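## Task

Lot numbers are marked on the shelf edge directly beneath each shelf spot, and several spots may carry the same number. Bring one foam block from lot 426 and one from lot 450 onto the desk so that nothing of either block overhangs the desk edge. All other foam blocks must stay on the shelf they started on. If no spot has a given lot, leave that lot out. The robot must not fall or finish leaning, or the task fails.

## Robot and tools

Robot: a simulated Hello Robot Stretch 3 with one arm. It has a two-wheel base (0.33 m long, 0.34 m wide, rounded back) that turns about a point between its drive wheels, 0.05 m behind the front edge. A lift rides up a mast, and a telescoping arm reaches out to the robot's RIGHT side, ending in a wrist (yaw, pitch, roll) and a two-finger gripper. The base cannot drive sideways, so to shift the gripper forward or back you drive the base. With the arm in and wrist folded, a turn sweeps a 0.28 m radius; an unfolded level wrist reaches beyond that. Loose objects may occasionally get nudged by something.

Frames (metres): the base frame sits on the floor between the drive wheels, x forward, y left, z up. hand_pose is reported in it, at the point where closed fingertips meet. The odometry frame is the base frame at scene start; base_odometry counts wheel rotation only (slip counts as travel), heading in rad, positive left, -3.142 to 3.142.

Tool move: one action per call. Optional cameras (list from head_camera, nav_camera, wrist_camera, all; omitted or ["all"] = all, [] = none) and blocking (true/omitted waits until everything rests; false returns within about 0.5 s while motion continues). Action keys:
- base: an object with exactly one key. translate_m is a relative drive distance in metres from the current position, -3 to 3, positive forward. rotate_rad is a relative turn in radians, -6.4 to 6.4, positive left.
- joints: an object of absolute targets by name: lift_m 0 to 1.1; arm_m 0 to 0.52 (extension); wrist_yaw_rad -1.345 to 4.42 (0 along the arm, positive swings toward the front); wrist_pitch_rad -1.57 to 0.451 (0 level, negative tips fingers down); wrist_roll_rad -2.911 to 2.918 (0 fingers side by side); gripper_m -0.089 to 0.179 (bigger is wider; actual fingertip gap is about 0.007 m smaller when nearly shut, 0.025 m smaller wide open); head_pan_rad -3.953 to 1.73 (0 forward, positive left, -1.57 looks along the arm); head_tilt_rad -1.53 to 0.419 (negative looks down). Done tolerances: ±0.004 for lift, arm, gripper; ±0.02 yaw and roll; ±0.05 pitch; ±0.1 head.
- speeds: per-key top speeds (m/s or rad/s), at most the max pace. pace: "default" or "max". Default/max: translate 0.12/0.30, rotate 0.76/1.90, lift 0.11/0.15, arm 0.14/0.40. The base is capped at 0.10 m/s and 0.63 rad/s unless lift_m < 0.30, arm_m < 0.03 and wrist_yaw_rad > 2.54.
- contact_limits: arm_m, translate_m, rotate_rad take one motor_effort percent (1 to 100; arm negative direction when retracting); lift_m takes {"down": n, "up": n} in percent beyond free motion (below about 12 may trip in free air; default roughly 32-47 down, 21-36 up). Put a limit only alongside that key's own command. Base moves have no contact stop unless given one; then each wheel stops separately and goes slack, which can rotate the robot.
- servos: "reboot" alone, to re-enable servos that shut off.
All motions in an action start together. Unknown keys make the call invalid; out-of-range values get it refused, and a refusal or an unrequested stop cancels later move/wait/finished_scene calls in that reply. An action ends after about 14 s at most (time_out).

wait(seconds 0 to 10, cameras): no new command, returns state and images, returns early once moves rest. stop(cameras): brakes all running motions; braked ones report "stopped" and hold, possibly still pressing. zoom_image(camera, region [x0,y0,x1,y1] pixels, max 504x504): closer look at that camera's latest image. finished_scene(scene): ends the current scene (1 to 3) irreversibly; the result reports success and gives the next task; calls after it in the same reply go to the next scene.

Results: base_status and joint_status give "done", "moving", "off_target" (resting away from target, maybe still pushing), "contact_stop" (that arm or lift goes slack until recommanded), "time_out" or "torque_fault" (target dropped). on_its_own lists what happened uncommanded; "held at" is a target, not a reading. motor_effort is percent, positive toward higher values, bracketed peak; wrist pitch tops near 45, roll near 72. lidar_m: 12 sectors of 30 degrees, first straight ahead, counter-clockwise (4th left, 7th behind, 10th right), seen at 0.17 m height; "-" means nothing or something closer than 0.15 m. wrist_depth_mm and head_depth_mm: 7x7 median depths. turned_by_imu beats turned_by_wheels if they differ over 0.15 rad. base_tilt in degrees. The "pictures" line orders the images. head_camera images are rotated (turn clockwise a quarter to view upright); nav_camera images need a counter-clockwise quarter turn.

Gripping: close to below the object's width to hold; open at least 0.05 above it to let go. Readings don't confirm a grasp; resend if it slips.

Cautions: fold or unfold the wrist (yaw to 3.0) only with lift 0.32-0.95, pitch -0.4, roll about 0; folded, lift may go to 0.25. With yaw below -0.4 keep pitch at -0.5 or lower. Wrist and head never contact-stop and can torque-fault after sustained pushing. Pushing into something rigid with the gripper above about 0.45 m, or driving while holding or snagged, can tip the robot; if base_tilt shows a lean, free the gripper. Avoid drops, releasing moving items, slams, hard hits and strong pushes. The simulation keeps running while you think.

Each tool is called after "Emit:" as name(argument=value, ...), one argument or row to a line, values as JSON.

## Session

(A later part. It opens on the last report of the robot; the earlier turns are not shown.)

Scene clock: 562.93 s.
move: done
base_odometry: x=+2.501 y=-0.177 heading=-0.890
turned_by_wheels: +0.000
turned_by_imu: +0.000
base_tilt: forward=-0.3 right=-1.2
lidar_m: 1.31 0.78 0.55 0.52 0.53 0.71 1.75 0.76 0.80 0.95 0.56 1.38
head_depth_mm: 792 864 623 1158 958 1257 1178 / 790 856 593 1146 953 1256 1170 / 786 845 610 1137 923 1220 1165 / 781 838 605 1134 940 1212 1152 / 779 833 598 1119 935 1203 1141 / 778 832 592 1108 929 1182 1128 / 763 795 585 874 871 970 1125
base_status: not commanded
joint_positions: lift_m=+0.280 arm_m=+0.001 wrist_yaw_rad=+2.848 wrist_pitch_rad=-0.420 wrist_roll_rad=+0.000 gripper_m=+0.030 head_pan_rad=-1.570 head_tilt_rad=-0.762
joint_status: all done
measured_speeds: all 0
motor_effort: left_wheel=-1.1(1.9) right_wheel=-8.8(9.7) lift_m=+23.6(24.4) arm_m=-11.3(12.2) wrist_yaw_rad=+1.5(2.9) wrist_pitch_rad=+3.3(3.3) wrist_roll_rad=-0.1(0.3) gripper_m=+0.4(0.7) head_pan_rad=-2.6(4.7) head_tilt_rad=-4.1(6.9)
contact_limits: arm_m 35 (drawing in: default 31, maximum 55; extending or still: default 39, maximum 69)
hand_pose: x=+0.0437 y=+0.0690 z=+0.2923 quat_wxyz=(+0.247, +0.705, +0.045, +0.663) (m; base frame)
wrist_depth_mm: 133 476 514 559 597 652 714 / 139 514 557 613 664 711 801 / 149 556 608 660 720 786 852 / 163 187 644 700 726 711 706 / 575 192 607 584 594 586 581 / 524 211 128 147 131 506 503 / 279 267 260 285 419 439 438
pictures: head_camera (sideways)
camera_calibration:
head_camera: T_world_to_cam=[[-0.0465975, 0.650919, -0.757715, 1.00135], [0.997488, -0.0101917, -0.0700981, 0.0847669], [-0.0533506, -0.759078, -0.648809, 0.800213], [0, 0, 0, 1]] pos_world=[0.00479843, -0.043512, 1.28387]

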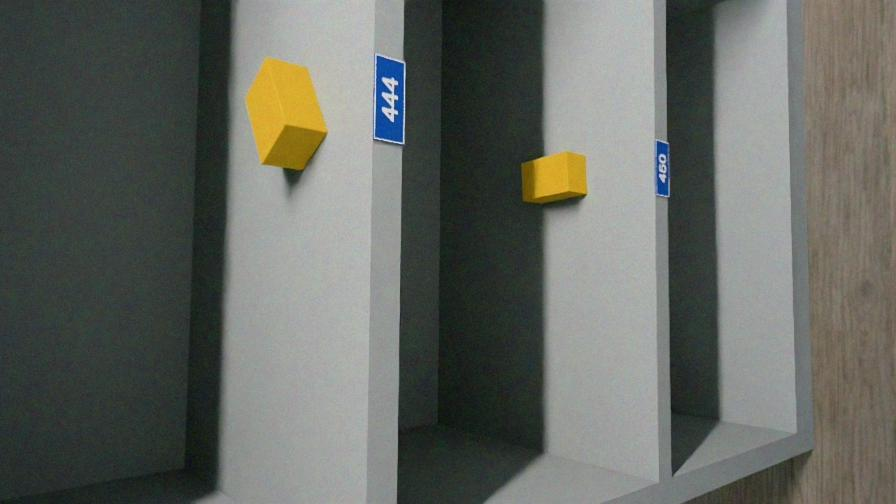

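Emit:
move(
  base={"translate_m": -0.13},
  joints={"lift_m": 0.667},
  cameras=[],
)

Emit:
move(
  joints={"wrist_yaw_rad": 0.0, "wrist_pitch_rad": -0.515, "gripper_m": 0.17},
  cameras=["wrist_camera", "head_camera"],
)

Scene clock: 611.73 s.
move: done
base_odometry: x=+2.419 y=-0.076 heading=-0.890
turned_by_wheels: +0.000
turned_by_imu: +0.000
base_tilt: forward=-0.3 right=-1.3
lidar_m: 1.45 0.77 0.54 0.51 0.53 0.70 1.74 0.74 0.68 0.95 0.63 1.52
head_depth_mm: 798 870 643 1091 971 1060 1163 / 792 862 634 1154 962 1229 1157 / 790 858 619 1145 959 1222 1145 / 785 856 591 1137 920 1217 1141 / 784 851 612 1134 943 1211 425 / 781 837 608 1126 935 1208 1132 / 779 831 601 1116 931 1176 1130
base_status: done
joint_positions: lift_m=+0.667 arm_m=+0.001 wrist_yaw_rad=+2.848 wrist_pitch_rad=-0.420 wrist_roll_rad=+0.000 gripper_m=+0.030 head_pan_rad=-1.570 head_tilt_rad=-0.750
joint_status: all done
measured_speeds: all 0
motor_effort: left_wheel=-3.7(10.3) right_wheel=-8.8(12.4) lift_m=+28.8(34.2) arm_m=-10.8(12.0) wrist_yaw_rad=+1.1(3.0) wrist_pitch_rad=+3.1(3.3) wrist_roll_rad=+0.1(0.3) gripper_m=+0.2(0.9) head_pan_rad=-1.1(2.5) head_tilt_rad=+2.6(3.5)
contact_limits: arm_m 35 (drawing in: default 31, maximum 55; extending or still: default 39, maximum 69)
hand_pose: x=+0.0437 y=+0.0690 z=+0.6793 quat_wxyz=(+0.247, +0.705, +0.045, +0.663) (m; base frame)
wrist_depth_mm: 132 481 512 543 594 647 700 / 139 509 552 600 653 718 788 / 149 548 598 660 718 801 906 / 163 188 659 728 803 905 - / 594 192 712 772 901 - - / 677 212 128 147 131 989 963 / 757 757 836 867 817 868 854
pictures: none
No camera images: "cameras" was empty.

Scene clock: 614.13 s.
move: done
base_odometry: x=+2.419 y=-0.076 heading=-0.890
turned_by_wheels: +0.000
turned_by_imu: +0.000
base_tilt: forward=-0.4 right=-1.2
lidar_m: 1.45 0.76 0.54 0.51 0.53 0.70 1.74 0.74 0.68 0.95 0.63 1.52
head_depth_mm: 797 868 642 1093 971 1059 1163 / 794 864 635 1149 965 1232 1154 / 788 859 620 1145 959 1197 1146 / 789 857 593 1140 924 1215 449 / 783 852 613 1133 944 1188 1136 / 780 838 607 1125 938 1206 1131 / 778 831 599 1113 930 1176 1129
base_status: not commanded
joint_positions: lift_m=+0.667 arm_m=+0.001 wrist_yaw_rad=+0.003 wrist_pitch_rad=-0.525 wrist_roll_rad=+0.000 gripper_m=+0.170 head_pan_rad=-1.570 head_tilt_rad=-0.750
joint_status: all done
measured_speeds: all 0
motor_effort: left_wheel=-3.7(4.0) right_wheel=-8.8(9.4) lift_m=+28.6(30.1) arm_m=-10.6(11.5) wrist_yaw_rad=-2.9(6.3) wrist_pitch_rad=+1.3(5.1) wrist_roll_rad=+0.0(0.3) gripper_m=+0.9(84.8) head_pan_rad=-1.0(1.7) head_tilt_rad=+2.0(3.2)
contact_limits: arm_m 35 (drawing in: default 31, maximum 55; extending or still: default 39, maximum 69)
hand_pose: x=-0.0209 y=-0.3552 z=+0.6564 quat_wxyz=(+0.683, +0.185, -0.682, -0.183) (m; base frame)
wrist_depth_mm: 530 685 689 696 680 675 551 / 555 615 595 592 581 582 521 / 480 485 479 438 468 461 456 / 403 396 392 389 387 384 381 / 376 363 911 911 885 367 377 / 117 141 840 836 828 781 120 / 117 729 730 729 733 696 109
pictures: head_camera (sideways), wrist_camera
camera_calibration:
head_camera: T_world_to_cam=[[-0.0465927, 0.641607, -0.765617, 1.01165], [0.997488, -0.0110483, -0.0699623, 0.0845912], [-0.053347, -0.766954, -0.63948, 0.788078], [0, 0, 0, 1]] pos_world=[0.00479852, -0.043729, 1.28442]
wrist_camera: T_world_to_cam=[[-0.998898, -0.0368031, -0.0291304, -0.00819357], [-0.00270021, 0.664663, -0.747138, 0.758982], [0.0468589, -0.746236, -0.66403, 0.337977], [0, 0, 0, 1]] pos_world=[-0.0219724, -0.252558, 0.791253]

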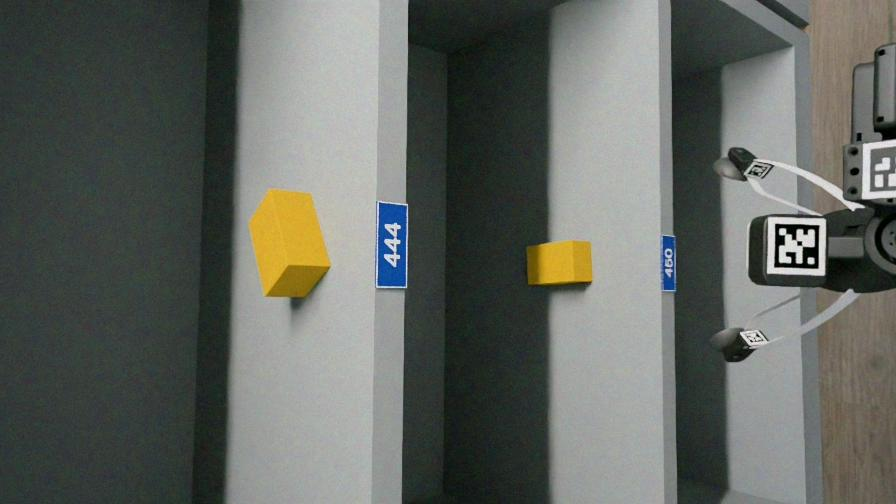

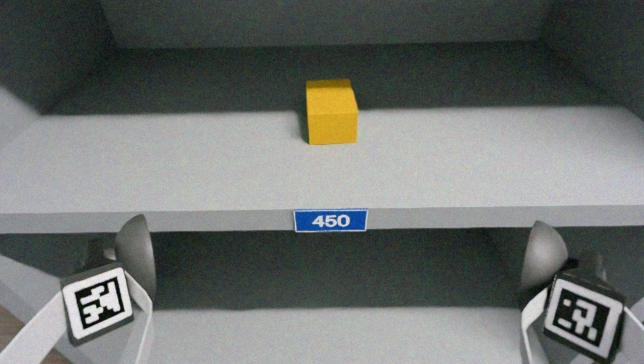

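Label reads 450 in the wrist image. Zooming to confirm and get corners.

Emit:
zoom_image(
  camera="wrist_camera",
  region=[280, 65, 390, 240],
)

Scaled by 2.880.

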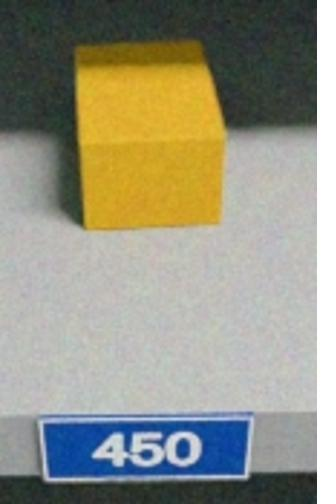

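Emit:
move(
  joints={"wrist_yaw_rad": 0.072},
  cameras=[],
)

Emit:
move(
  joints={"arm_m": 0.303},
  contact_limits={"arm_m": 35},
  cameras=["wrist_camera"],
)

Scene clock: 641.17 s.
move: done
base_odometry: x=+2.419 y=-0.076 heading=-0.890
turned_by_wheels: +0.000
turned_by_imu: +0.000
base_tilt: forward=-0.4 right=-1.2
lidar_m: 1.44 0.77 0.54 0.51 0.53 0.70 1.73 0.74 0.68 0.95 0.63 1.52
head_depth_mm: 798 870 642 1095 971 1057 1164 / 792 863 635 1152 962 1230 1156 / 790 862 621 1148 954 1196 1142 / 788 854 593 1140 921 1217 449 / 782 852 612 1134 942 1214 1131 / 780 839 607 1127 937 1205 1135 / 779 830 600 1117 932 1172 1127
base_status: not commanded
joint_positions: lift_m=+0.667 arm_m=+0.001 wrist_yaw_rad=+0.069 wrist_pitch_rad=-0.525 wrist_roll_rad=+0.000 gripper_m=+0.170 head_pan_rad=-1.570 head_tilt_rad=-0.750
joint_status: all done
measured_speeds: all 0
motor_effort: left_wheel=-3.7(3.8) right_wheel=-8.0(9.5) lift_m=+28.6(29.5) arm_m=-10.8(10.9) wrist_yaw_rad=+2.7(5.8) wrist_pitch_rad=+1.4(1.5) wrist_roll_rad=+0.2(0.3) gripper_m=+1.4(1.4) head_pan_rad=-0.1(0.5) head_tilt_rad=+2.0(2.4)
contact_limits: arm_m 35 (drawing in: default 31, maximum 55; extending or still: default 39, maximum 69)
hand_pose: x=-0.0071 y=-0.3547 z=+0.6564 quat_wxyz=(+0.689, +0.207, -0.676, -0.160) (m; base frame)
wrist_depth_mm: 502 690 707 686 674 657 607 / 500 608 608 590 583 580 554 / 468 482 482 439 466 462 457 / 402 399 396 395 389 385 381 / 464 387 895 895 889 349 348 / 117 141 832 833 814 782 120 / 117 708 729 727 729 708 109
pictures: none
No camera images: "cameras" was empty.

Scene clock: 644.60 s.
move: done
base_odometry: x=+2.419 y=-0.076 heading=-0.890
turned_by_wheels: +0.000
turned_by_imu: +0.000
base_tilt: forward=-0.3 right=-1.2
lidar_m: 1.44 0.76 0.54 0.51 0.53 0.70 1.73 0.74 0.68 0.95 0.63 1.52
head_depth_mm: 798 869 643 1096 971 1062 1155 / 793 865 636 1155 935 436 366 / 789 858 618 1142 576 1195 1145 / 784 858 591 1138 609 1221 1142 / 783 850 610 1133 918 1210 1134 / 781 836 606 1126 938 1208 1134 / 778 829 600 1117 929 1173 1125
base_status: not commanded
joint_positions: lift_m=+0.667 arm_m=+0.303 wrist_yaw_rad=+0.069 wrist_pitch_rad=-0.526 wrist_roll_rad=+0.000 gripper_m=+0.170 head_pan_rad=-1.570 head_tilt_rad=-0.750
joint_status: all done
measured_speeds: all 0
motor_effort: left_wheel=-3.7(4.0) right_wheel=-8.5(9.5) lift_m=+28.5(29.8) arm_m=+12.0(14.5) wrist_yaw_rad=+2.7(3.2) wrist_pitch_rad=+1.7(1.7) wrist_roll_rad=-0.1(0.3) gripper_m=+0.5(1.4) head_pan_rad=+0.6(1.1) head_tilt_rad=+1.7(2.9)
contact_limits: arm_m 35 (drawing in: default 31, maximum 55; extending or still: default 39, maximum 69)
hand_pose: x=-0.0071 y=-0.6570 z=+0.6562 quat_wxyz=(+0.689, +0.208, -0.676, -0.160) (m; base frame)
wrist_depth_mm: 410 402 396 390 381 374 370 / 458 449 439 428 423 414 406 / 477 479 469 459 448 442 435 / 398 397 394 388 387 380 380 / 342 336 335 333 331 329 325 / 123 141 293 239 283 280 120 / 117 254 260 217 251 250 109
pictures: wrist_camera
camera_calibration:
wrist_camera: T_world_to_cam=[[-0.994287, -0.102681, -0.0291578, -0.0487131], [-0.0466399, 0.663637, -0.746599, 0.958159], [0.0960114, -0.740974, -0.664635, 0.116193], [0, 0, 0, 1]] pos_world=[-0.0149023, -0.554776, 0.791166]

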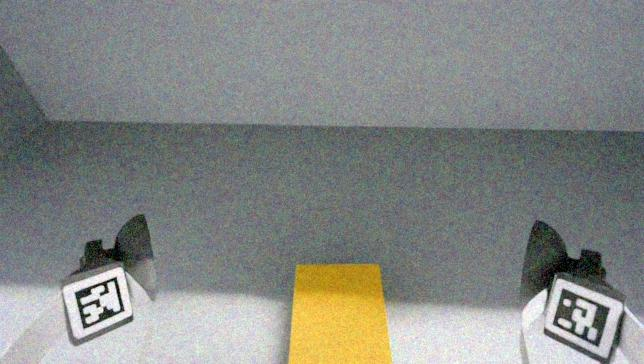

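Emit:
move(
  joints={"lift_m": 0.584},
  speeds={"lift_m": 0.06},
  contact_limits={"lift_m": {"down": 15}},
  cameras=[],
)

Emit:
move(
  joints={"gripper_m": 0.045},
  cameras=[],
)

Emit:
move(
  joints={"gripper_m": 0.018},
  cameras=["wrist_camera"],
)

Emit:
move(
  joints={"lift_m": 0.65},
  speeds={"lift_m": 0.06},
  cameras=[],
)

Emit:
move(
  joints={"arm_m": 0.0},
  contact_limits={"arm_m": 35},
  cameras=["wrist_camera"],
)

Scene clock: 660.47 s.
move: done
base_odometry: x=+2.419 y=-0.076 heading=-0.890
turned_by_wheels: +0.000
turned_by_imu: +0.000
base_tilt: forward=-0.3 right=-1.1
lidar_m: 1.44 0.76 0.54 0.51 0.53 0.70 1.73 0.74 0.68 0.95 0.63 1.52
head_depth_mm: 797 867 641 1090 969 1054 1163 / 795 864 635 1152 963 869 450 / 790 859 619 1151 633 854 1125 / 787 856 591 1140 655 1216 1145 / 782 849 614 1133 918 1212 1141 / 778 837 606 1122 938 1204 1132 / 776 831 599 1118 930 1176 1126
base_status: not commanded
joint_positions: lift_m=+0.584 arm_m=+0.303 wrist_yaw_rad=+0.069 wrist_pitch_rad=-0.526 wrist_roll_rad=+0.000 gripper_m=+0.170 head_pan_rad=-1.570 head_tilt_rad=-0.750
joint_status: all done
measured_speeds: all 0
motor_effort: left_wheel=-3.7(4.0) right_wheel=-8.6(9.2) lift_m=+23.5(26.9) arm_m=+4.2(7.1) wrist_yaw_rad=+1.9(3.2) wrist_pitch_rad=+1.6(1.7) wrist_roll_rad=-0.1(0.3) gripper_m=+0.4(1.1) head_pan_rad=+1.5(2.1) head_tilt_rad=+1.5(2.5)
contact_limits: arm_m 35 (drawing in: default 31, maximum 55; extending or still: default 39, maximum 69); lift_m down 15 (down: maximum 72; up: maximum 65)
hand_pose: x=-0.0071 y=-0.6570 z=+0.5732 quat_wxyz=(+0.689, +0.208, -0.676, -0.160) (m; base frame)
wrist_depth_mm: 410 402 397 386 385 375 368 / 415 407 401 394 390 385 379 / 327 323 318 315 311 309 305 / 269 266 262 194 259 257 254 / 228 226 226 165 216 215 219 / 118 128 196 144 151 189 120 / 116 172 175 134 143 169 109
pictures: none
No camera images: "cameras" was empty.

Scene clock: 662.23 s.
move: done
base_odometry: x=+2.419 y=-0.076 heading=-0.890
turned_by_wheels: +0.000
turned_by_imu: +0.000
base_tilt: forward=-0.3 right=-1.1
lidar_m: 1.45 0.77 0.54 0.51 0.53 0.70 1.73 0.74 0.68 0.95 0.63 1.52
head_depth_mm: 797 870 642 1093 971 1056 1164 / 793 864 635 1151 964 870 450 / 790 861 619 1147 633 856 1127 / 787 853 593 1140 655 1216 1139 / 785 851 613 1133 941 1212 1136 / 780 839 607 1125 935 1203 1131 / 777 831 600 1120 928 1175 1126
base_status: not commanded
joint_positions: lift_m=+0.584 arm_m=+0.303 wrist_yaw_rad=+0.069 wrist_pitch_rad=-0.526 wrist_roll_rad=+0.000 gripper_m=+0.045 head_pan_rad=-1.570 head_tilt_rad=-0.750
joint_status: all done
measured_speeds: all 0
motor_effort: left_wheel=-3.2(4.0) right_wheel=-8.1(9.3) lift_m=+23.5(24.5) arm_m=+0.0(4.0) wrist_yaw_rad=+2.1(4.0) wrist_pitch_rad=+1.7(1.8) wrist_roll_rad=+0.0(0.3) gripper_m=-6.1(83.0) head_pan_rad=+2.4(2.5) head_tilt_rad=+2.3(2.5)
contact_limits: arm_m 35 (drawing in: default 31, maximum 55; extending or still: default 39, maximum 69); lift_m down 15 (down: maximum 72; up: maximum 65)
hand_pose: x=-0.0071 y=-0.6569 z=+0.5731 quat_wxyz=(+0.689, +0.208, -0.676, -0.161) (m; base frame)
wrist_depth_mm: 410 403 397 391 381 378 371 / 410 406 401 396 387 387 379 / 325 320 318 314 311 307 304 / 268 265 263 193 259 257 254 / 228 228 159 165 160 220 218 / 200 198 129 144 132 193 192 / 176 168 168 134 141 164 171
pictures: none
No camera images: "cameras" was empty.

Scene clock: 663.03 s.
move: done
base_odometry: x=+2.419 y=-0.076 heading=-0.890
turned_by_wheels: +0.000
turned_by_imu: +0.000
base_tilt: forward=-0.5 right=-1.3
lidar_m: 1.45 0.77 0.54 0.51 0.53 0.70 1.73 0.74 0.68 0.95 0.63 1.52
head_depth_mm: 796 867 642 1092 967 1059 1162 / 793 866 634 1153 962 866 450 / 790 858 620 1144 633 856 1124 / 785 856 593 1136 655 1218 1145 / 785 848 613 1128 944 1210 1138 / 779 838 607 1129 936 1206 1133 / 777 831 600 1118 930 1174 1124
base_status: not commanded
joint_positions: lift_m=+0.584 arm_m=+0.303 wrist_yaw_rad=+0.069 wrist_pitch_rad=-0.527 wrist_roll_rad=+0.000 gripper_m=+0.019 head_pan_rad=-1.570 head_tilt_rad=-0.750
joint_status: all done
measured_speeds: all 0
motor_effort: left_wheel=-3.1(3.9) right_wheel=-9.0(9.2) lift_m=+24.5(25.1) arm_m=-1.2(1.2) wrist_yaw_rad=+1.5(2.8) wrist_pitch_rad=+1.7(1.8) wrist_roll_rad=-0.3(0.3) gripper_m=-14.0(86.7) head_pan_rad=+2.2(2.5) head_tilt_rad=+2.6(2.6)
contact_limits: arm_m 35 (drawing in: default 31, maximum 55; extending or still: default 39, maximum 69); lift_m down 15 (down: maximum 72; up: maximum 65)
hand_pose: x=-0.0071 y=-0.6569 z=+0.5731 quat_wxyz=(+0.689, +0.208, -0.676, -0.161) (m; base frame)
wrist_depth_mm: 412 402 393 387 382 374 372 / 410 404 400 396 391 386 376 / 325 322 319 315 310 306 305 / 268 266 264 192 260 257 255 / 229 227 161 165 164 220 219 / 200 198 128 144 130 193 191 / 176 168 167 134 141 164 171
pictures: wrist_camera
camera_calibration:
wrist_camera: T_world_to_cam=[[-0.994288, -0.102659, -0.0291823, -0.0511058], [-0.0466773, 0.664182, -0.746113, 0.896082], [0.0959774, -0.740489, -0.66518, 0.0616382], [0, 0, 0, 1]] pos_world=[-0.014903, -0.554765, 0.708087]

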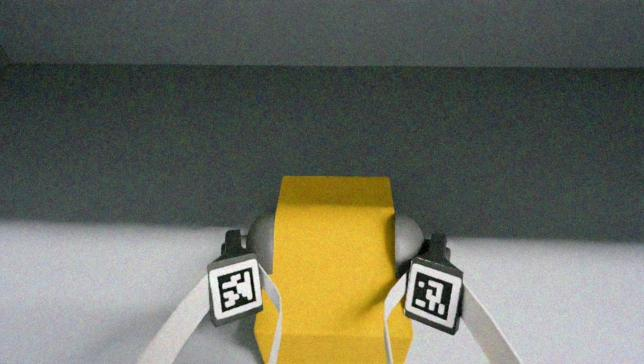

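Scene clock: 664.73 s.
move: done
base_odometry: x=+2.419 y=-0.076 heading=-0.890
turned_by_wheels: +0.000
turned_by_imu: +0.000
base_tilt: forward=-0.3 right=-1.2
lidar_m: 1.45 0.76 0.54 0.51 0.53 0.70 1.73 0.74 0.68 0.95 0.63 1.52
head_depth_mm: 798 868 642 1096 970 1057 1158 / 794 863 636 1151 938 450 379 / 789 859 619 1145 577 1196 1147 / 786 856 593 1143 612 1222 1140 / 784 848 613 1133 940 1212 1135 / 780 839 607 1125 935 1203 1133 / 778 829 600 1117 931 1172 1129
base_status: not commanded
joint_positions: lift_m=+0.650 arm_m=+0.303 wrist_yaw_rad=+0.069 wrist_pitch_rad=-0.528 wrist_roll_rad=+0.000 gripper_m=+0.019 head_pan_rad=-1.570 head_tilt_rad=-0.750
joint_status: all done
measured_speeds: all 0
motor_effort: left_wheel=-3.5(4.1) right_wheel=-8.6(9.2) lift_m=+26.8(31.4) arm_m=-3.5(4.1) wrist_yaw_rad=+1.5(3.1) wrist_pitch_rad=+1.8(2.0) wrist_roll_rad=+0.0(0.3) gripper_m=-14.1(14.5) head_pan_rad=+2.9(3.1) head_tilt_rad=+1.5(2.1)
contact_limits: arm_m 35 (drawing in: default 31, maximum 55; extending or still: default 39, maximum 69)
hand_pose: x=-0.0071 y=-0.6567 z=+0.6389 quat_wxyz=(+0.689, +0.208, -0.675, -0.161) (m; base frame)
wrist_depth_mm: 410 402 394 392 382 375 369 / 456 445 441 431 422 420 407 / 450 444 437 436 432 424 424 / 371 370 364 193 359 357 355 / 318 316 161 165 164 305 302 / 276 274 128 144 131 268 265 / 244 104 231 135 135 231 235
pictures: none
No camera images: "cameras" was empty.

Scene clock: 668.17 s.
move: done
base_odometry: x=+2.419 y=-0.076 heading=-0.890
turned_by_wheels: +0.000
turned_by_imu: +0.000
base_tilt: forward=-0.3 right=-1.3
lidar_m: 1.45 0.76 0.54 0.51 0.53 0.70 1.73 0.74 0.68 0.95 0.63 1.52
head_depth_mm: 796 868 641 1096 972 1061 1160 / 793 864 634 1155 965 1231 1154 / 789 860 618 1146 954 1225 1148 / 785 854 593 1137 952 843 461 / 781 849 612 1132 943 1188 1136 / 780 837 607 1131 937 1208 1133 / 776 830 600 1116 931 1171 1122
base_status: not commanded
joint_positions: lift_m=+0.650 arm_m=+0.001 wrist_yaw_rad=+0.069 wrist_pitch_rad=-0.528 wrist_roll_rad=+0.000 gripper_m=+0.019 head_pan_rad=-1.570 head_tilt_rad=-0.750
joint_status: all done
measured_speeds: all 0
motor_effort: left_wheel=-3.7(4.0) right_wheel=-9.0(9.6) lift_m=+26.6(27.2) arm_m=-12.0(13.9) wrist_yaw_rad=+1.4(3.4) wrist_pitch_rad=+1.9(2.0) wrist_roll_rad=+0.1(0.3) gripper_m=-13.7(14.3) head_pan_rad=+2.9(3.7) head_tilt_rad=+1.2(2.1)
contact_limits: arm_m 35 (drawing in: default 31, maximum 55; extending or still: default 39, maximum 69)
hand_pose: x=-0.0071 y=-0.3543 z=+0.6388 quat_wxyz=(+0.689, +0.208, -0.675, -0.161) (m; base frame)
wrist_depth_mm: 497 676 690 675 656 650 616 / 504 565 561 548 545 530 529 / 449 447 441 435 434 429 427 / 387 379 368 192 362 356 352 / 511 711 158 164 163 857 540 / 559 673 129 144 131 779 596 / 806 597 147 134 135 692 595
pictures: wrist_camera
camera_calibration:
wrist_camera: T_world_to_cam=[[-0.994289, -0.102647, -0.0292195, -0.018102], [-0.0467473, 0.665, -0.745379, 0.743998], [0.0959416, -0.739756, -0.666, 0.330236], [0, 0, 0, 1]] pos_world=[-0.014902, -0.252322, 0.773969]

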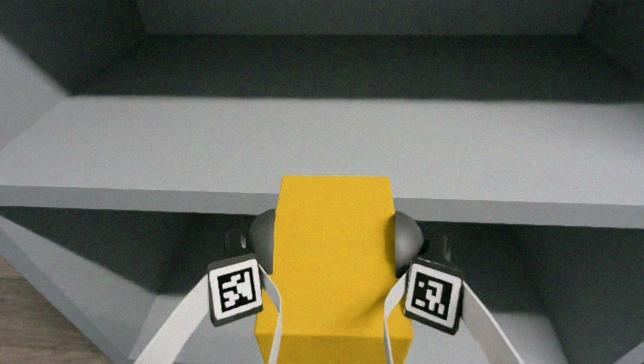

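Emit:
move(
  base={"translate_m": 0.95},
  joints={"wrist_yaw_rad": 1.57, "lift_m": 0.88, "head_pan_rad": -0.4, "head_tilt_rad": -0.4},
  cameras=[],
)

Emit:
move(
  base={"rotate_rad": -1.571},
  cameras=[],
)

Emit:
move(
  base={"translate_m": 1.3},
  cameras=["nav_camera"],
)

Scene clock: 726.70 s.
move: done
base_odometry: x=+3.016 y=-0.814 heading=-0.890
turned_by_wheels: +0.000
turned_by_imu: +0.000
base_tilt: forward=-0.2 right=-1.3
lidar_m: 0.50 0.51 0.58 0.56 0.57 0.76 1.87 0.70 0.72 2.34 0.74 0.52
head_depth_mm: 513 555 604 664 734 821 932 / 486 522 565 617 679 752 845 / 461 494 532 576 631 695 770 / 438 467 502 542 590 644 711 / 417 444 474 510 552 599 657 / 399 423 450 482 519 562 612 / 381 404 429 457 490 528 572
base_status: done
joint_positions: lift_m=+0.880 arm_m=+0.001 wrist_yaw_rad=+1.567 wrist_pitch_rad=-0.528 wrist_roll_rad=+0.000 gripper_m=+0.019 head_pan_rad=-0.400 head_tilt_rad=-0.400
joint_status: all done
measured_speeds: all 0
motor_effort: left_wheel=+2.8(10.6) right_wheel=+6.5(10.9) lift_m=+29.9(32.0) arm_m=+1.5(9.2) wrist_yaw_rad=+1.2(6.1) wrist_pitch_rad=+2.0(2.2) wrist_roll_rad=-0.3(0.4) gripper_m=-13.8(14.5) head_pan_rad=-3.0(5.1) head_tilt_rad=-3.7(7.5)
contact_limits: arm_m 35 (drawing in: default 31, maximum 55; extending or still: default 39, maximum 69)
hand_pose: x=+0.1878 y=-0.1465 z=+0.8687 quat_wxyz=(+0.614, +0.612, -0.353, +0.351) (m; base frame)
wrist_depth_mm: 408 404 406 407 404 408 409 / 451 449 448 453 451 453 453 / 503 500 502 507 507 501 507 / 574 573 571 191 562 575 578 / 660 662 160 164 164 658 663 / 781 789 128 144 130 780 795 / 879 874 147 134 134 942 936
pictures: none
No camera images: "cameras" was empty.

Scene clock: 730.30 s.
move: done
base_odometry: x=+3.016 y=-0.814 heading=-2.461
turned_by_wheels: -1.571
turned_by_imu: -1.545
base_tilt: forward=-0.3 right=-1.3
lidar_m: 2.17 0.73 0.52 0.50 0.52 0.58 0.56 0.57 0.77 1.96 0.70 0.73
head_depth_mm: 636 652 673 693 718 767 842 / 730 755 783 811 845 880 917 / 860 896 936 977 1021 1076 1131 / 3121 3295 3451 3596 2465 1734 1390 / 2943 3147 3281 3460 2461 1801 1414 / 2824 2991 3168 3343 2421 1784 1417 / 2698 2875 3054 3211 2401 1784 1404
base_status: done
joint_positions: lift_m=+0.880 arm_m=+0.001 wrist_yaw_rad=+1.567 wrist_pitch_rad=-0.528 wrist_roll_rad=+0.000 gripper_m=+0.019 head_pan_rad=-0.400 head_tilt_rad=-0.400
joint_status: not commanded
measured_speeds: all 0
motor_effort: left_wheel=+8.2(11.7) right_wheel=-10.1(13.9) lift_m=+28.8(29.7) arm_m=-3.7(4.0) wrist_yaw_rad=+2.6(3.4) wrist_pitch_rad=+2.0(2.1) wrist_roll_rad=+0.2(0.3) gripper_m=-14.0(14.2) head_pan_rad=-2.9(3.6) head_tilt_rad=-3.8(4.6)
contact_limits: arm_m 35 (drawing in: default 31, maximum 55; extending or still: default 39, maximum 69)
hand_pose: x=+0.1878 y=-0.1464 z=+0.8687 quat_wxyz=(+0.614, +0.612, -0.353, +0.351) (m; base frame)
wrist_depth_mm: 859 - - - - 751 487 / 859 - - - - 759 496 / 858 - - - - 750 497 / 861 - - 192 - 750 552 / 860 - 156 164 164 771 597 / 837 - 128 144 131 764 - / 805 990 147 134 135 910 946
pictures: none
No camera images: "cameras" was empty.

Scene clock: 744.43 s.
move: done
base_odometry: x=+2.006 y=-1.632 heading=-2.461
turned_by_wheels: +0.000
turned_by_imu: +0.000
base_tilt: forward=-0.3 right=-1.2
lidar_m: 1.92 0.78 0.56 0.54 0.55 0.74 1.85 0.71 0.62 1.35 2.53 1.69
head_depth_mm: 2104 2265 2494 1971 2403 1846 1455 / 2007 2146 2330 1937 2413 1830 1444 / 1888 2035 2183 1765 2370 1791 1438 / 1805 1924 2079 2100 2275 1796 1428 / 1721 1846 1967 2108 2238 1792 1428 / 1645 1745 1867 2000 2136 1782 1420 / 1588 1678 1772 1903 2042 1776 1405
base_status: done
joint_positions: lift_m=+0.880 arm_m=+0.001 wrist_yaw_rad=+1.567 wrist_pitch_rad=-0.528 wrist_roll_rad=+0.000 gripper_m=+0.019 head_pan_rad=-0.400 head_tilt_rad=-0.400
joint_status: not commanded
measured_speeds: all 0
motor_effort: left_wheel=+7.4(13.1) right_wheel=+2.7(10.5) lift_m=+28.1(29.8) arm_m=-9.7(12.6) wrist_yaw_rad=+1.1(3.5) wrist_pitch_rad=+2.1(2.1) wrist_roll_rad=-0.1(0.3) gripper_m=-13.7(14.4) head_pan_rad=-2.5(3.8) head_tilt_rad=-3.2(4.6)
contact_limits: arm_m 35 (drawing in: default 31, maximum 55; extending or still: default 39, maximum 69)
hand_pose: x=+0.1878 y=-0.1464 z=+0.8687 quat_wxyz=(+0.614, +0.612, -0.353, +0.351) (m; base frame)
wrist_depth_mm: 910 - - - - - - / 912 - - - - - - / 897 - - - - - - / 905 - - 192 - - - / 905 - 157 164 164 - - / 905 - 128 144 131 - - / 855 995 147 134 134 997 -
pictures: nav_camera (sideways)
camera_calibration:
nav_camera: T_world_to_cam=[[0.342806, -0.126452, 0.930857, -1.1705], [-0.374975, -0.926955, 0.0121696, 0.0366198], [0.861323, -0.35322, -0.365182, 0.42326], [0, 0, 0, 1]] pos_world=[0.05042, 0.0354373, 1.24368]

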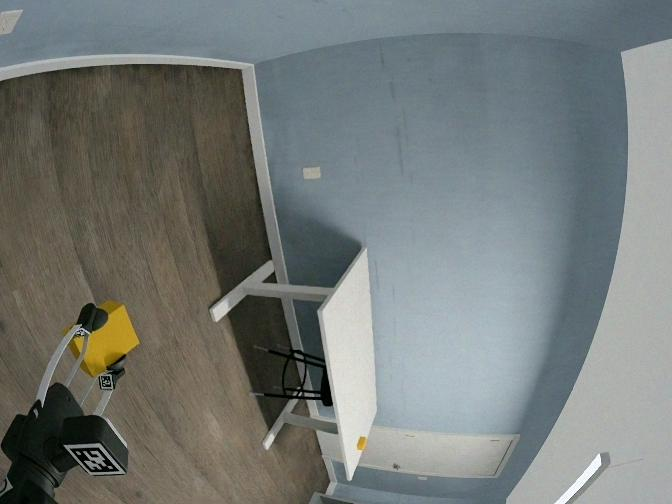

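Emit:
move(
  base={"translate_m": 1.3},
  joints={"head_pan_rad": -1.2, "head_tilt_rad": -0.45},
  cameras=[],
)

Emit:
move(
  base={"translate_m": 0.17},
  cameras=[],
)

Emit:
move(
  joints={"wrist_yaw_rad": 0.0, "head_pan_rad": -1.57, "head_tilt_rad": -0.5},
  cameras=["nav_camera", "wrist_camera"],
)

Scene clock: 806.13 s.
move: done
base_odometry: x=+0.996 y=-2.450 heading=-2.461
turned_by_wheels: +0.000
turned_by_imu: +0.000
base_tilt: forward=-0.4 right=-1.1
lidar_m: 0.62 0.64 0.60 0.57 0.59 0.79 1.97 1.74 2.32 0.82 0.82 0.65
head_depth_mm: 3420 3732 3932 1565 1039 840 1402 / 3465 3847 - 1556 1033 867 1389 / 2165 2410 2649 1531 1024 1058 1344 / 1567 1713 1893 1521 1014 1095 1188 / 1215 1310 1414 1405 1005 1651 1327 / 1000 1054 1121 1197 1046 1378 1322 / 845 886 931 982 1009 1105 1175
base_status: done
joint_positions: lift_m=+0.880 arm_m=+0.001 wrist_yaw_rad=+1.567 wrist_pitch_rad=-0.528 wrist_roll_rad=+0.000 gripper_m=+0.019 head_pan_rad=-1.200 head_tilt_rad=-0.451
joint_status: all done
measured_speeds: all 0
motor_effort: left_wheel=+8.2(13.3) right_wheel=+1.1(10.7) lift_m=+27.1(29.0) arm_m=-6.4(10.1) wrist_yaw_rad=+2.1(3.9) wrist_pitch_rad=+1.9(2.1) wrist_roll_rad=+0.1(0.5) gripper_m=-14.1(14.4) head_pan_rad=+2.7(4.9) head_tilt_rad=+3.3(7.1)
contact_limits: arm_m 35 (drawing in: default 31, maximum 55; extending or still: default 39, maximum 69)
hand_pose: x=+0.1878 y=-0.1464 z=+0.8687 quat_wxyz=(+0.614, +0.612, -0.353, +0.351) (m; base frame)
wrist_depth_mm: 529 528 526 526 528 520 517 / 596 582 582 580 576 579 576 / 661 655 648 654 652 650 640 / 760 748 740 192 722 724 726 / 872 864 158 165 164 844 853 / 946 - 128 144 131 986 - / 904 - 146 135 135 - -
pictures: none
No camera images: "cameras" was empty.

Scene clock: 808.93 s.
move: done
base_odometry: x=+0.864 y=-2.557 heading=-2.461
turned_by_wheels: +0.000
turned_by_imu: +0.000
base_tilt: forward=-0.3 right=-1.1
lidar_m: 0.45 0.47 0.60 0.58 0.59 0.80 1.95 1.90 2.54 0.80 0.66 0.47
head_depth_mm: 3507 3696 3915 1588 1044 841 1392 / 2510 3126 3968 1562 1032 869 1280 / 1583 1787 2076 1546 1026 1557 1343 / 1122 1230 1357 1405 1015 1597 1377 / 874 935 1008 1095 1013 1292 1302 / 715 756 803 854 916 986 1074 / 607 635 668 702 743 789 842
base_status: done
joint_positions: lift_m=+0.880 arm_m=+0.001 wrist_yaw_rad=+1.567 wrist_pitch_rad=-0.528 wrist_roll_rad=+0.000 gripper_m=+0.019 head_pan_rad=-1.200 head_tilt_rad=-0.450
joint_status: not commanded
measured_speeds: all 0
motor_effort: left_wheel=+2.7(13.2) right_wheel=+6.5(8.8) lift_m=+27.9(28.5) arm_m=-5.8(7.6) wrist_yaw_rad=+1.9(3.0) wrist_pitch_rad=+2.0(2.1) wrist_roll_rad=-0.1(0.3) gripper_m=-13.5(14.3) head_pan_rad=+3.1(4.1) head_tilt_rad=+4.5(5.0)
contact_limits: arm_m 35 (drawing in: default 31, maximum 55; extending or still: default 39, maximum 69)
hand_pose: x=+0.1878 y=-0.1464 z=+0.8687 quat_wxyz=(+0.614, +0.612, -0.353, +0.351) (m; base frame)
wrist_depth_mm: 362 360 360 357 357 357 353 / 403 398 395 397 396 392 393 / 448 446 448 440 443 441 435 / 510 514 503 192 492 499 501 / 588 586 160 164 164 581 572 / 707 698 128 144 130 685 679 / 827 104 139 135 131 771 819
pictures: none
No camera images: "cameras" was empty.

Scene clock: 810.70 s.
move: done
base_odometry: x=+0.864 y=-2.557 heading=-2.461
turned_by_wheels: +0.000
turned_by_imu: +0.000
base_tilt: forward=-0.3 right=-1.2
lidar_m: 0.45 0.47 0.60 0.58 0.60 0.80 1.95 1.90 2.55 0.80 0.66 0.47
head_depth_mm: 3639 3932 - 3180 2198 1611 1426 / 3554 3773 - 3136 961 1597 1419 / 3604 3925 - 1376 954 1581 291 / 3549 3828 3743 1359 944 1617 286 / 3609 3890 - 1345 937 1077 1220 / 2296 2345 2173 1328 933 1618 1282 / 1481 1498 1515 1322 924 1503 1278
base_status: not commanded
joint_positions: lift_m=+0.880 arm_m=+0.001 wrist_yaw_rad=+0.003 wrist_pitch_rad=-0.528 wrist_roll_rad=+0.000 gripper_m=+0.019 head_pan_rad=-1.574 head_tilt_rad=-0.499
joint_status: all done
measured_speeds: all 0
motor_effort: left_wheel=+3.1(3.5) right_wheel=+6.6(8.1) lift_m=+27.4(28.4) arm_m=-6.0(6.5) wrist_yaw_rad=-2.7(6.2) wrist_pitch_rad=+2.0(2.1) wrist_roll_rad=+0.0(0.3) gripper_m=-13.8(14.3) head_pan_rad=+0.6(4.9) head_tilt_rad=-4.1(9.2)
contact_limits: arm_m 35 (drawing in: default 31, maximum 55; extending or still: default 39, maximum 69)
hand_pose: x=-0.0209 y=-0.3547 z=+0.8687 quat_wxyz=(+0.683, +0.186, -0.682, -0.184) (m; base frame)
wrist_depth_mm: 619 828 878 894 862 - - / 601 663 659 648 641 716 - / 554 551 545 540 536 525 - / 629 893 - 192 - - - / 625 869 156 165 163 - - / 626 830 128 144 131 - - / 596 104 146 134 135 988 -
pictures: nav_camera (sideways), wrist_camera
camera_calibration:
nav_camera: T_world_to_cam=[[0.0153697, -0.455303, 0.890204, -1.11546], [-0.999858, -0.0130993, 0.0105632, 0.0425245], [0.00685157, -0.89024, -0.45544, 0.545925], [0, 0, 0, 1]] pos_world=[0.0559222, -0.0213081, 1.24117]
wrist_camera: T_world_to_cam=[[-0.998898, -0.0367201, -0.0292409, -0.00186421], [-0.0027113, 0.667033, -0.745024, 0.916312], [0.0468619, -0.744123, -0.666397, 0.482135], [0, 0, 0, 1]] pos_world=[-0.0219715, -0.252511, 1.00391]

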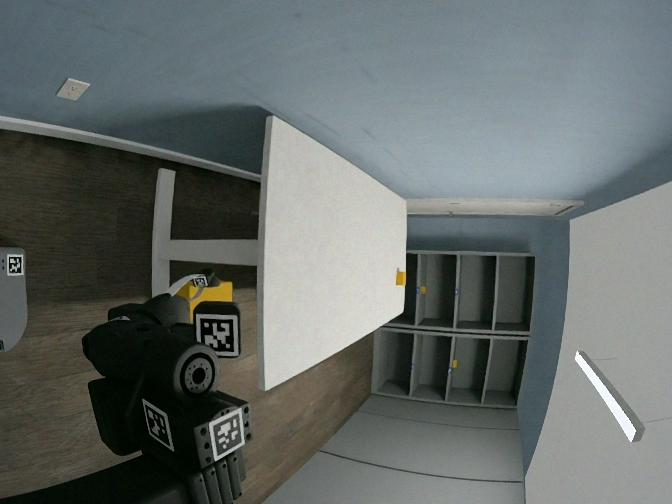

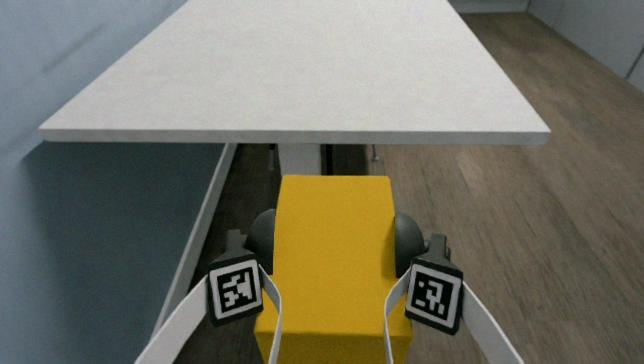

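Emit:
move(
  joints={"arm_m": 0.515},
  contact_limits={"arm_m": 35},
  cameras=[],
)

Emit:
move(
  joints={"lift_m": 0.787},
  speeds={"lift_m": 0.06},
  contact_limits={"lift_m": {"down": 15}},
  cameras=["wrist_camera"],
)

Emit:
move(
  joints={"lift_m": 0.776},
  speeds={"lift_m": 0.03},
  contact_limits={"lift_m": {"down": 15}},
  cameras=[],
)

Emit:
move(
  joints={"lift_m": 0.771},
  speeds={"lift_m": 0.02},
  contact_limits={"lift_m": {"down": 15}},
  cameras=["wrist_camera"],
)

Scene clock: 836.83 s.
move: done
base_odometry: x=+0.864 y=-2.557 heading=-2.461
turned_by_wheels: +0.000
turned_by_imu: +0.000
base_tilt: forward=-0.3 right=-1.2
lidar_m: 0.45 0.47 0.60 0.58 0.60 0.80 1.95 1.91 2.55 0.80 0.66 0.47
head_depth_mm: 3634 3937 - 3176 364 - - / 3525 3779 - 531 364 1551 1340 / 3609 3940 3869 633 952 1587 1330 / 3522 3828 3732 730 946 1623 1291 / 3585 3790 3876 1335 937 1082 1220 / 2183 2349 2143 1322 929 1616 1281 / 1455 1480 1494 1307 924 1506 1273
base_status: not commanded
joint_positions: lift_m=+0.880 arm_m=+0.515 wrist_yaw_rad=+0.003 wrist_pitch_rad=-0.528 wrist_roll_rad=+0.000 gripper_m=+0.019 head_pan_rad=-1.570 head_tilt_rad=-0.500
joint_status: all done
measured_speeds: all 0
motor_effort: left_wheel=+2.8(3.6) right_wheel=+6.6(8.0) lift_m=+27.1(28.0) arm_m=+13.0(14.7) wrist_yaw_rad=-3.0(4.4) wrist_pitch_rad=+2.0(2.1) wrist_roll_rad=-0.1(0.4) gripper_m=-13.7(14.4) head_pan_rad=+2.9(4.0) head_tilt_rad=-3.7(5.4)
contact_limits: arm_m 35 (drawing in: default 31, maximum 55; extending or still: default 39, maximum 69)
hand_pose: x=-0.0209 y=-0.8691 z=+0.8687 quat_wxyz=(+0.683, +0.186, -0.682, -0.184) (m; base frame)
wrist_depth_mm: 653 860 879 873 847 - - / 620 658 656 644 642 707 - / 530 526 518 518 506 508 - / 438 437 434 192 422 422 - / 373 372 160 165 164 360 359 / 326 323 128 144 131 315 314 / 289 104 274 134 134 273 279
pictures: none
No camera images: "cameras" was empty.

Scene clock: 838.97 s.
move: done
base_odometry: x=+0.864 y=-2.557 heading=-2.461
turned_by_wheels: +0.000
turned_by_imu: +0.000
base_tilt: forward=-0.2 right=-1.2
lidar_m: 0.45 0.47 0.61 0.58 0.60 0.80 1.96 1.90 2.55 0.80 0.66 0.47
head_depth_mm: 3669 3975 - 3148 2183 1608 309 / 3552 3760 - 2949 852 384 324 / 3597 3897 3941 1219 840 1586 1336 / 3574 3822 3714 1353 868 1627 1287 / 3594 3859 3915 1341 937 1080 1219 / 2193 2342 2148 1326 929 1620 1276 / 1465 1473 1487 1304 922 1504 1271
base_status: not commanded
joint_positions: lift_m=+0.787 arm_m=+0.515 wrist_yaw_rad=+0.003 wrist_pitch_rad=-0.528 wrist_roll_rad=+0.000 gripper_m=+0.019 head_pan_rad=-1.570 head_tilt_rad=-0.500
joint_status: all done
measured_speeds: all 0
motor_effort: left_wheel=+2.7(3.5) right_wheel=+6.7(8.0) lift_m=+23.2(26.1) arm_m=+11.5(13.3) wrist_yaw_rad=-3.8(4.9) wrist_pitch_rad=+2.0(2.1) wrist_roll_rad=-0.1(0.3) gripper_m=-14.0(14.2) head_pan_rad=+3.1(3.8) head_tilt_rad=-3.2(4.2)
contact_limits: arm_m 35 (drawing in: default 31, maximum 55; extending or still: default 39, maximum 69); lift_m down 15 (down: maximum 72; up: maximum 65)
hand_pose: x=-0.0209 y=-0.8691 z=+0.7757 quat_wxyz=(+0.683, +0.186, -0.682, -0.184) (m; base frame)
wrist_depth_mm: 590 591 581 575 563 561 - / 449 438 436 431 423 418 - / 352 352 346 341 339 337 331 / 292 291 286 191 283 281 278 / 249 247 233 164 161 240 239 / 217 220 128 144 131 210 208 / 192 188 182 135 141 183 188
pictures: wrist_camera
camera_calibration:
wrist_camera: T_world_to_cam=[[-0.998903, -0.0365823, -0.0292451, -0.0233785], [-0.00262192, 0.667124, -0.744942, 1.19015], [0.0467618, -0.744047, -0.666488, 0.0374989], [0, 0, 0, 1]] pos_world=[-0.0219859, -0.766932, 0.9109]

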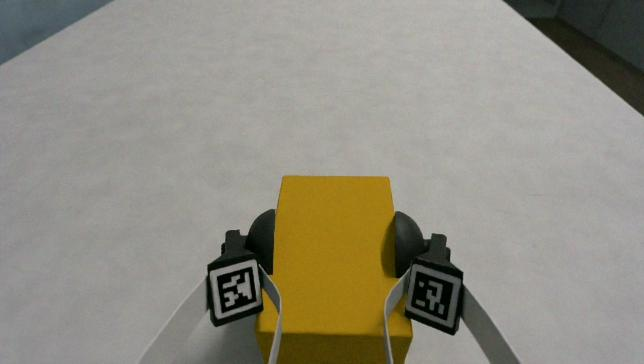

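Scene clock: 839.77 s.
move: done
base_odometry: x=+0.864 y=-2.557 heading=-2.461
turned_by_wheels: +0.000
turned_by_imu: +0.000
base_tilt: forward=-0.4 right=-1.2
lidar_m: 0.45 0.47 0.60 0.58 0.60 0.80 1.96 1.90 2.55 0.80 0.66 0.47
head_depth_mm: 3634 3921 - 3162 2189 1608 313 / 3480 3762 - 2959 921 398 328 / 3612 3893 3960 1367 843 1575 1331 / 3584 3856 3730 1354 870 1629 1292 / 3611 3882 3845 1340 934 1083 1220 / 2180 2350 2158 1325 932 1613 1279 / 1460 1482 1486 1312 922 1509 1275
base_status: not commanded
joint_positions: lift_m=+0.776 arm_m=+0.515 wrist_yaw_rad=+0.003 wrist_pitch_rad=-0.528 wrist_roll_rad=+0.000 gripper_m=+0.019 head_pan_rad=-1.570 head_tilt_rad=-0.500
joint_status: all done
measured_speeds: all 0
motor_effort: left_wheel=+3.3(3.4) right_wheel=+6.8(7.9) lift_m=+23.7(25.7) arm_m=+10.7(12.1) wrist_yaw_rad=-2.8(3.8) wrist_pitch_rad=+2.1(2.1) wrist_roll_rad=-0.1(0.3) gripper_m=-13.5(14.1) head_pan_rad=+3.0(3.7) head_tilt_rad=-3.3(3.7)
contact_limits: arm_m 35 (drawing in: default 31, maximum 55; extending or still: default 39, maximum 69); lift_m down 15 (down: maximum 72; up: maximum 65)
hand_pose: x=-0.0209 y=-0.8691 z=+0.7647 quat_wxyz=(+0.683, +0.186, -0.682, -0.184) (m; base frame)
wrist_depth_mm: 564 560 553 543 533 524 - / 420 417 407 401 397 393 408 / 333 328 325 324 318 317 312 / 275 273 270 192 265 263 262 / 235 231 219 164 164 225 224 / 204 204 128 144 131 198 197 / 182 103 172 134 141 172 176
pictures: none
No camera images: "cameras" was empty.

Scene clock: 840.40 s.
move: done
base_odometry: x=+0.864 y=-2.557 heading=-2.461
turned_by_wheels: +0.000
turned_by_imu: +0.000
base_tilt: forward=-0.3 right=-1.2
lidar_m: 0.45 0.47 0.60 0.58 0.60 0.80 1.96 1.91 2.55 0.80 0.66 0.47
head_depth_mm: 3614 - - 3163 2189 1616 318 / 3491 3827 - 2965 920 402 328 / 3645 3874 3924 1365 683 1593 1335 / 3565 3790 3747 1348 838 1624 1291 / 3605 3833 3877 1343 937 1079 1216 / 2180 2338 2142 1329 929 1616 1277 / 1460 1473 1494 1311 922 1506 1274
base_status: not commanded
joint_positions: lift_m=+0.771 arm_m=+0.515 wrist_yaw_rad=+0.003 wrist_pitch_rad=-0.528 wrist_roll_rad=+0.000 gripper_m=+0.019 head_pan_rad=-1.570 head_tilt_rad=-0.500
joint_status: all done
measured_speeds: all 0
motor_effort: left_wheel=+3.1(3.5) right_wheel=+7.4(7.8) lift_m=+23.4(25.0) arm_m=+10.2(11.3) wrist_yaw_rad=-2.7(4.2) wrist_pitch_rad=+2.0(2.1) wrist_roll_rad=+0.0(0.3) gripper_m=-13.7(13.9) head_pan_rad=+3.4(3.4) head_tilt_rad=-3.5(3.7)
contact_limits: arm_m 35 (drawing in: default 31, maximum 55; extending or still: default 39, maximum 69); lift_m down 15 (down: maximum 72; up: maximum 65)
hand_pose: x=-0.0209 y=-0.8691 z=+0.7597 quat_wxyz=(+0.683, +0.186, -0.682, -0.184) (m; base frame)
wrist_depth_mm: 564 549 539 525 520 509 - / 410 404 400 394 388 388 382 / 322 319 317 314 309 308 303 / 268 265 263 192 258 257 255 / 228 226 213 164 161 220 218 / 199 198 128 144 131 192 192 / 177 172 167 134 141 167 171
pictures: wrist_camera
camera_calibration:
wrist_camera: T_world_to_cam=[[-0.998903, -0.0365824, -0.029245, -0.0238466], [-0.00262205, 0.667125, -0.744941, 1.17823], [0.0467618, -0.744047, -0.666488, 0.0268348], [0, 0, 0, 1]] pos_world=[-0.0219859, -0.766932, 0.8949]

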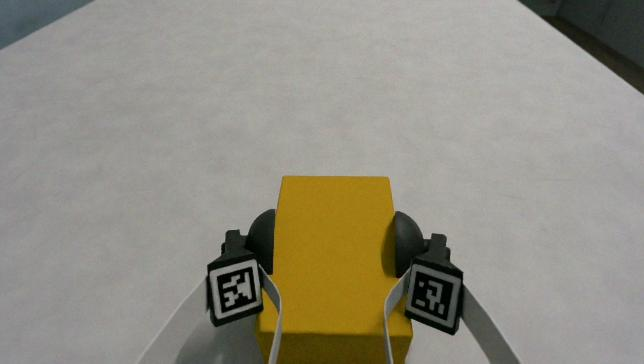

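Emit:
move(
  joints={"lift_m": 0.768},
  speeds={"lift_m": 0.02},
  contact_limits={"lift_m": {"down": 15}},
  cameras=[],
)

Emit:
move(
  joints={"lift_m": 0.765},
  speeds={"lift_m": 0.02},
  contact_limits={"lift_m": {"down": 15}},
  cameras=[],
)

Scene clock: 848.10 s.
move: done
base_odometry: x=+0.864 y=-2.557 heading=-2.461
turned_by_wheels: +0.000
turned_by_imu: +0.000
base_tilt: forward=-0.3 right=-1.1
lidar_m: 0.45 0.46 0.60 0.58 0.59 0.80 1.96 1.90 2.55 0.80 0.66 0.47
head_depth_mm: 3661 3915 - 3173 2179 1610 322 / 3534 3798 - 2970 919 402 328 / 3626 3853 - 1372 680 1583 1332 / 3562 3838 3688 1353 838 1634 1290 / 3615 3814 3862 1346 938 1085 1216 / 2171 2346 2147 1329 930 1612 1277 / 1456 1469 1491 1307 923 1516 1279
base_status: not commanded
joint_positions: lift_m=+0.768 arm_m=+0.515 wrist_yaw_rad=+0.003 wrist_pitch_rad=-0.522 wrist_roll_rad=+0.000 gripper_m=+0.019 head_pan_rad=-1.570 head_tilt_rad=-0.500
joint_status: all done
measured_speeds: all 0
motor_effort: left_wheel=+2.9(3.4) right_wheel=+7.1(7.6) lift_m=+20.0(23.1) arm_m=+8.1(9.2) wrist_yaw_rad=-2.7(3.6) wrist_pitch_rad=+0.8(2.1) wrist_roll_rad=+0.3(0.3) gripper_m=-13.5(14.4) head_pan_rad=+2.8(3.4) head_tilt_rad=-2.8(3.2)
contact_limits: arm_m 35 (drawing in: default 31, maximum 55; extending or still: default 39, maximum 69); lift_m down 15 (down: maximum 72; up: maximum 65)
hand_pose: x=-0.0210 y=-0.8701 z=+0.7581 quat_wxyz=(+0.684, +0.184, -0.682, -0.182) (m; base frame)
wrist_depth_mm: 566 560 550 538 527 523 - / 408 409 400 398 393 388 386 / 325 320 321 316 310 308 306 / 267 265 264 192 260 257 256 / 228 226 212 165 160 219 219 / 199 197 128 144 131 192 191 / 176 172 166 133 140 167 170
pictures: none
No camera images: "cameras" was empty.

Scene clock: 848.63 s.
move: done
base_odometry: x=+0.864 y=-2.557 heading=-2.461
turned_by_wheels: +0.000
turned_by_imu: +0.000
base_tilt: forward=-0.3 right=-1.3
lidar_m: 0.45 0.47 0.60 0.58 0.60 0.80 1.95 1.90 2.55 0.80 0.66 0.47
head_depth_mm: 3652 3995 - 3182 2175 1616 325 / 3505 3787 - 2964 921 401 328 / 3608 3907 - 1370 681 1580 1336 / 3543 3804 3729 1361 839 1634 1291 / 3598 3858 3880 1343 936 1082 1220 / 2189 2340 2154 1330 932 1610 1277 / 1461 1477 1494 1308 923 1506 1275
base_status: not commanded
joint_positions: lift_m=+0.765 arm_m=+0.515 wrist_yaw_rad=+0.002 wrist_pitch_rad=-0.514 wrist_roll_rad=+0.000 gripper_m=+0.019 head_pan_rad=-1.570 head_tilt_rad=-0.500
joint_status: all done
measured_speeds: all 0
motor_effort: left_wheel=+3.2(3.5) right_wheel=+6.6(7.1) lift_m=+16.5(21.3) arm_m=+8.4(8.8) wrist_yaw_rad=-2.8(3.1) wrist_pitch_rad=-0.5(0.8) wrist_roll_rad=+0.1(0.5) gripper_m=-13.7(14.2) head_pan_rad=+2.7(3.2) head_tilt_rad=-2.1(3.2)
contact_limits: arm_m 35 (drawing in: default 31, maximum 55; extending or still: default 39, maximum 69); lift_m down 15 (down: maximum 72; up: maximum 65)
hand_pose: x=-0.0211 y=-0.8712 z=+0.7567 quat_wxyz=(+0.684, +0.181, -0.683, -0.179) (m; base frame)
wrist_depth_mm: 577 568 565 546 534 532 - / 417 414 406 403 400 391 388 / 328 325 321 316 314 309 308 / 270 266 265 193 258 257 254 / 228 226 213 164 160 220 218 / 198 197 129 143 131 192 191 / 175 167 170 133 132 162 170
pictures: none
No camera images: "cameras" was empty.

Emit:
move(
  joints={"gripper_m": 0.15},
  cameras=["wrist_camera", "nav_camera"],
)

Emit:
move(
  joints={"lift_m": 0.81},
  speeds={"lift_m": 0.06},
  cameras=["wrist_camera"],
)

Scene clock: 879.63 s.
move: done
base_odometry: x=+0.864 y=-2.557 heading=-2.461
turned_by_wheels: +0.000
turned_by_imu: +0.000
base_tilt: forward=-0.5 right=-1.2
lidar_m: 0.45 0.47 0.60 0.58 0.60 0.80 1.96 1.90 2.55 0.80 0.66 0.47
head_depth_mm: 3658 3945 - 3174 2183 1615 325 / 3532 3796 - 2973 922 400 328 / 3611 3923 3970 1369 682 1590 1335 / 3595 3837 3721 1358 834 1632 1295 / 3589 3860 3856 1339 937 1084 1220 / 2191 2354 2137 1323 930 1616 1277 / 1461 1470 1493 1312 923 1507 1272
base_status: not commanded
joint_positions: lift_m=+0.765 arm_m=+0.515 wrist_yaw_rad=+0.002 wrist_pitch_rad=-0.525 wrist_roll_rad=+0.000 gripper_m=+0.150 head_pan_rad=-1.570 head_tilt_rad=-0.500
joint_status: all done
measured_speeds: all 0
motor_effort: left_wheel=+3.0(3.6) right_wheel=+5.9(6.5) lift_m=+29.0(29.9) arm_m=+6.4(7.4) wrist_yaw_rad=-3.9(3.9) wrist_pitch_rad=+1.5(1.6) wrist_roll_rad=+0.3(0.3) gripper_m=+0.3(82.5) head_pan_rad=+2.3(3.4) head_tilt_rad=-1.3(2.3)
contact_limits: arm_m 35 (drawing in: default 31, maximum 55; extending or still: default 39, maximum 69); lift_m down 15 (down: maximum 72; up: maximum 65)
hand_pose: x=-0.0211 y=-0.8696 z=+0.7544 quat_wxyz=(+0.683, +0.185, -0.682, -0.183) (m; base frame)
wrist_depth_mm: 537 530 521 515 505 493 - / 399 397 387 381 379 372 370 / 312 312 308 305 299 300 295 / 260 257 255 184 250 247 246 / 222 214 217 157 209 208 212 / 193 124 185 137 179 138 180 / 113 163 165 132 159 162 112
pictures: nav_camera (sideways), wrist_camera
camera_calibration:
nav_camera: T_world_to_cam=[[0.0174303, -0.456247, 0.889682, -1.11479], [-0.999789, -0.0176348, 0.010544, 0.042549], [0.0108787, -0.889678, -0.456458, 0.547226], [0, 0, 0, 1]] pos_world=[0.0560181, -0.021013, 1.24114]
wrist_camera: T_world_to_cam=[[-0.998925, -0.0360488, -0.02914, -0.0237654], [-0.00219954, 0.6648, -0.747018, 1.17411], [0.0463014, -0.746151, -0.664165, 0.0193379], [0, 0, 0, 1]] pos_world=[-0.0220527, -0.766977, 0.889234]

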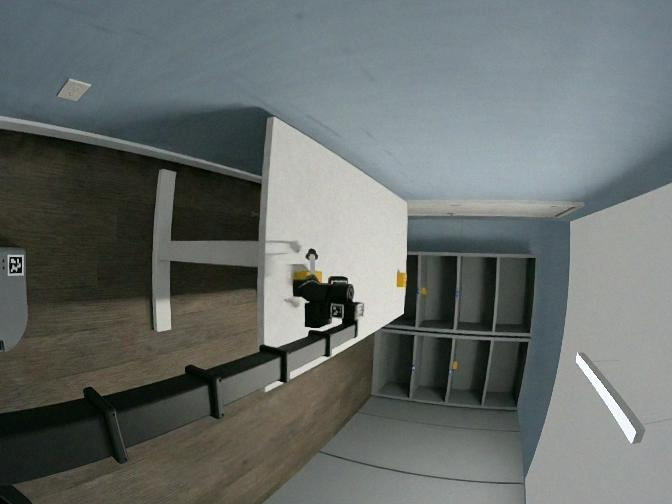

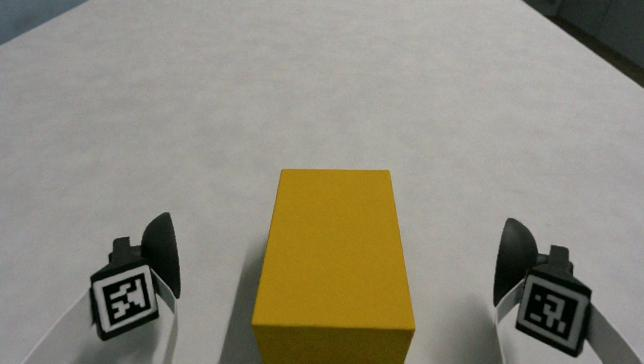

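Scene clock: 880.97 s.
move: done
base_odometry: x=+0.864 y=-2.557 heading=-2.461
turned_by_wheels: +0.000
turned_by_imu: +0.000
base_tilt: forward=-0.3 right=-1.3
lidar_m: 0.45 0.47 0.60 0.58 0.59 0.80 1.95 1.91 2.55 0.80 0.66 0.47
head_depth_mm: 3664 3965 - 3180 2176 1569 293 / 3549 3828 - 2940 469 366 1239 / 3626 3880 - 668 873 1591 1333 / 3586 3784 3679 1202 902 1631 1290 / 3598 3834 3903 1335 938 1083 1222 / 2176 2342 2143 1325 932 1623 1283 / 1454 1466 1495 1309 925 1507 1278
base_status: not commanded
joint_positions: lift_m=+0.810 arm_m=+0.515 wrist_yaw_rad=+0.002 wrist_pitch_rad=-0.526 wrist_roll_rad=+0.000 gripper_m=+0.150 head_pan_rad=-1.570 head_tilt_rad=-0.500
joint_status: all done
measured_speeds: all 0
motor_effort: left_wheel=+3.4(3.4) right_wheel=+6.6(6.9) lift_m=+29.3(32.7) arm_m=+5.0(6.9) wrist_yaw_rad=-2.9(3.9) wrist_pitch_rad=+1.5(1.7) wrist_roll_rad=-0.1(0.3) gripper_m=+1.1(1.2) head_pan_rad=+2.5(3.3) head_tilt_rad=-1.0(2.1)
contact_limits: arm_m 35 (drawing in: default 31, maximum 55; extending or still: default 39, maximum 69)
hand_pose: x=-0.0211 y=-0.8695 z=+0.7992 quat_wxyz=(+0.683, +0.185, -0.682, -0.183) (m; base frame)
wrist_depth_mm: 619 679 662 656 634 732 - / 502 498 493 483 479 476 - / 399 394 391 388 381 381 377 / 332 329 326 320 321 315 315 / 281 278 276 216 272 270 269 / 244 124 243 189 233 129 229 / 113 206 214 168 208 206 111
pictures: wrist_camera
camera_calibration:
wrist_camera: T_world_to_cam=[[-0.998925, -0.0360308, -0.0291603, -0.0224229], [-0.0022003, 0.66525, -0.746617, 1.20764], [0.0463001, -0.74575, -0.664615, 0.0499157], [0, 0, 0, 1]] pos_world=[-0.0220527, -0.766968, 0.934168]

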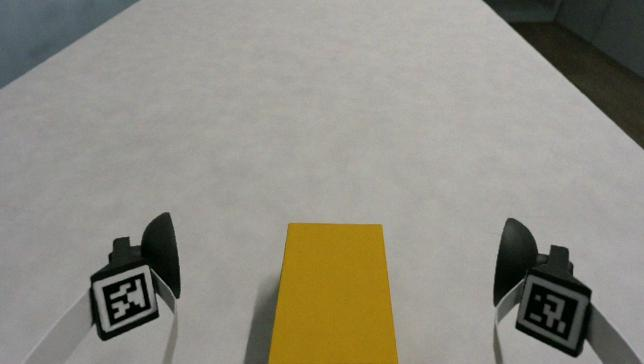

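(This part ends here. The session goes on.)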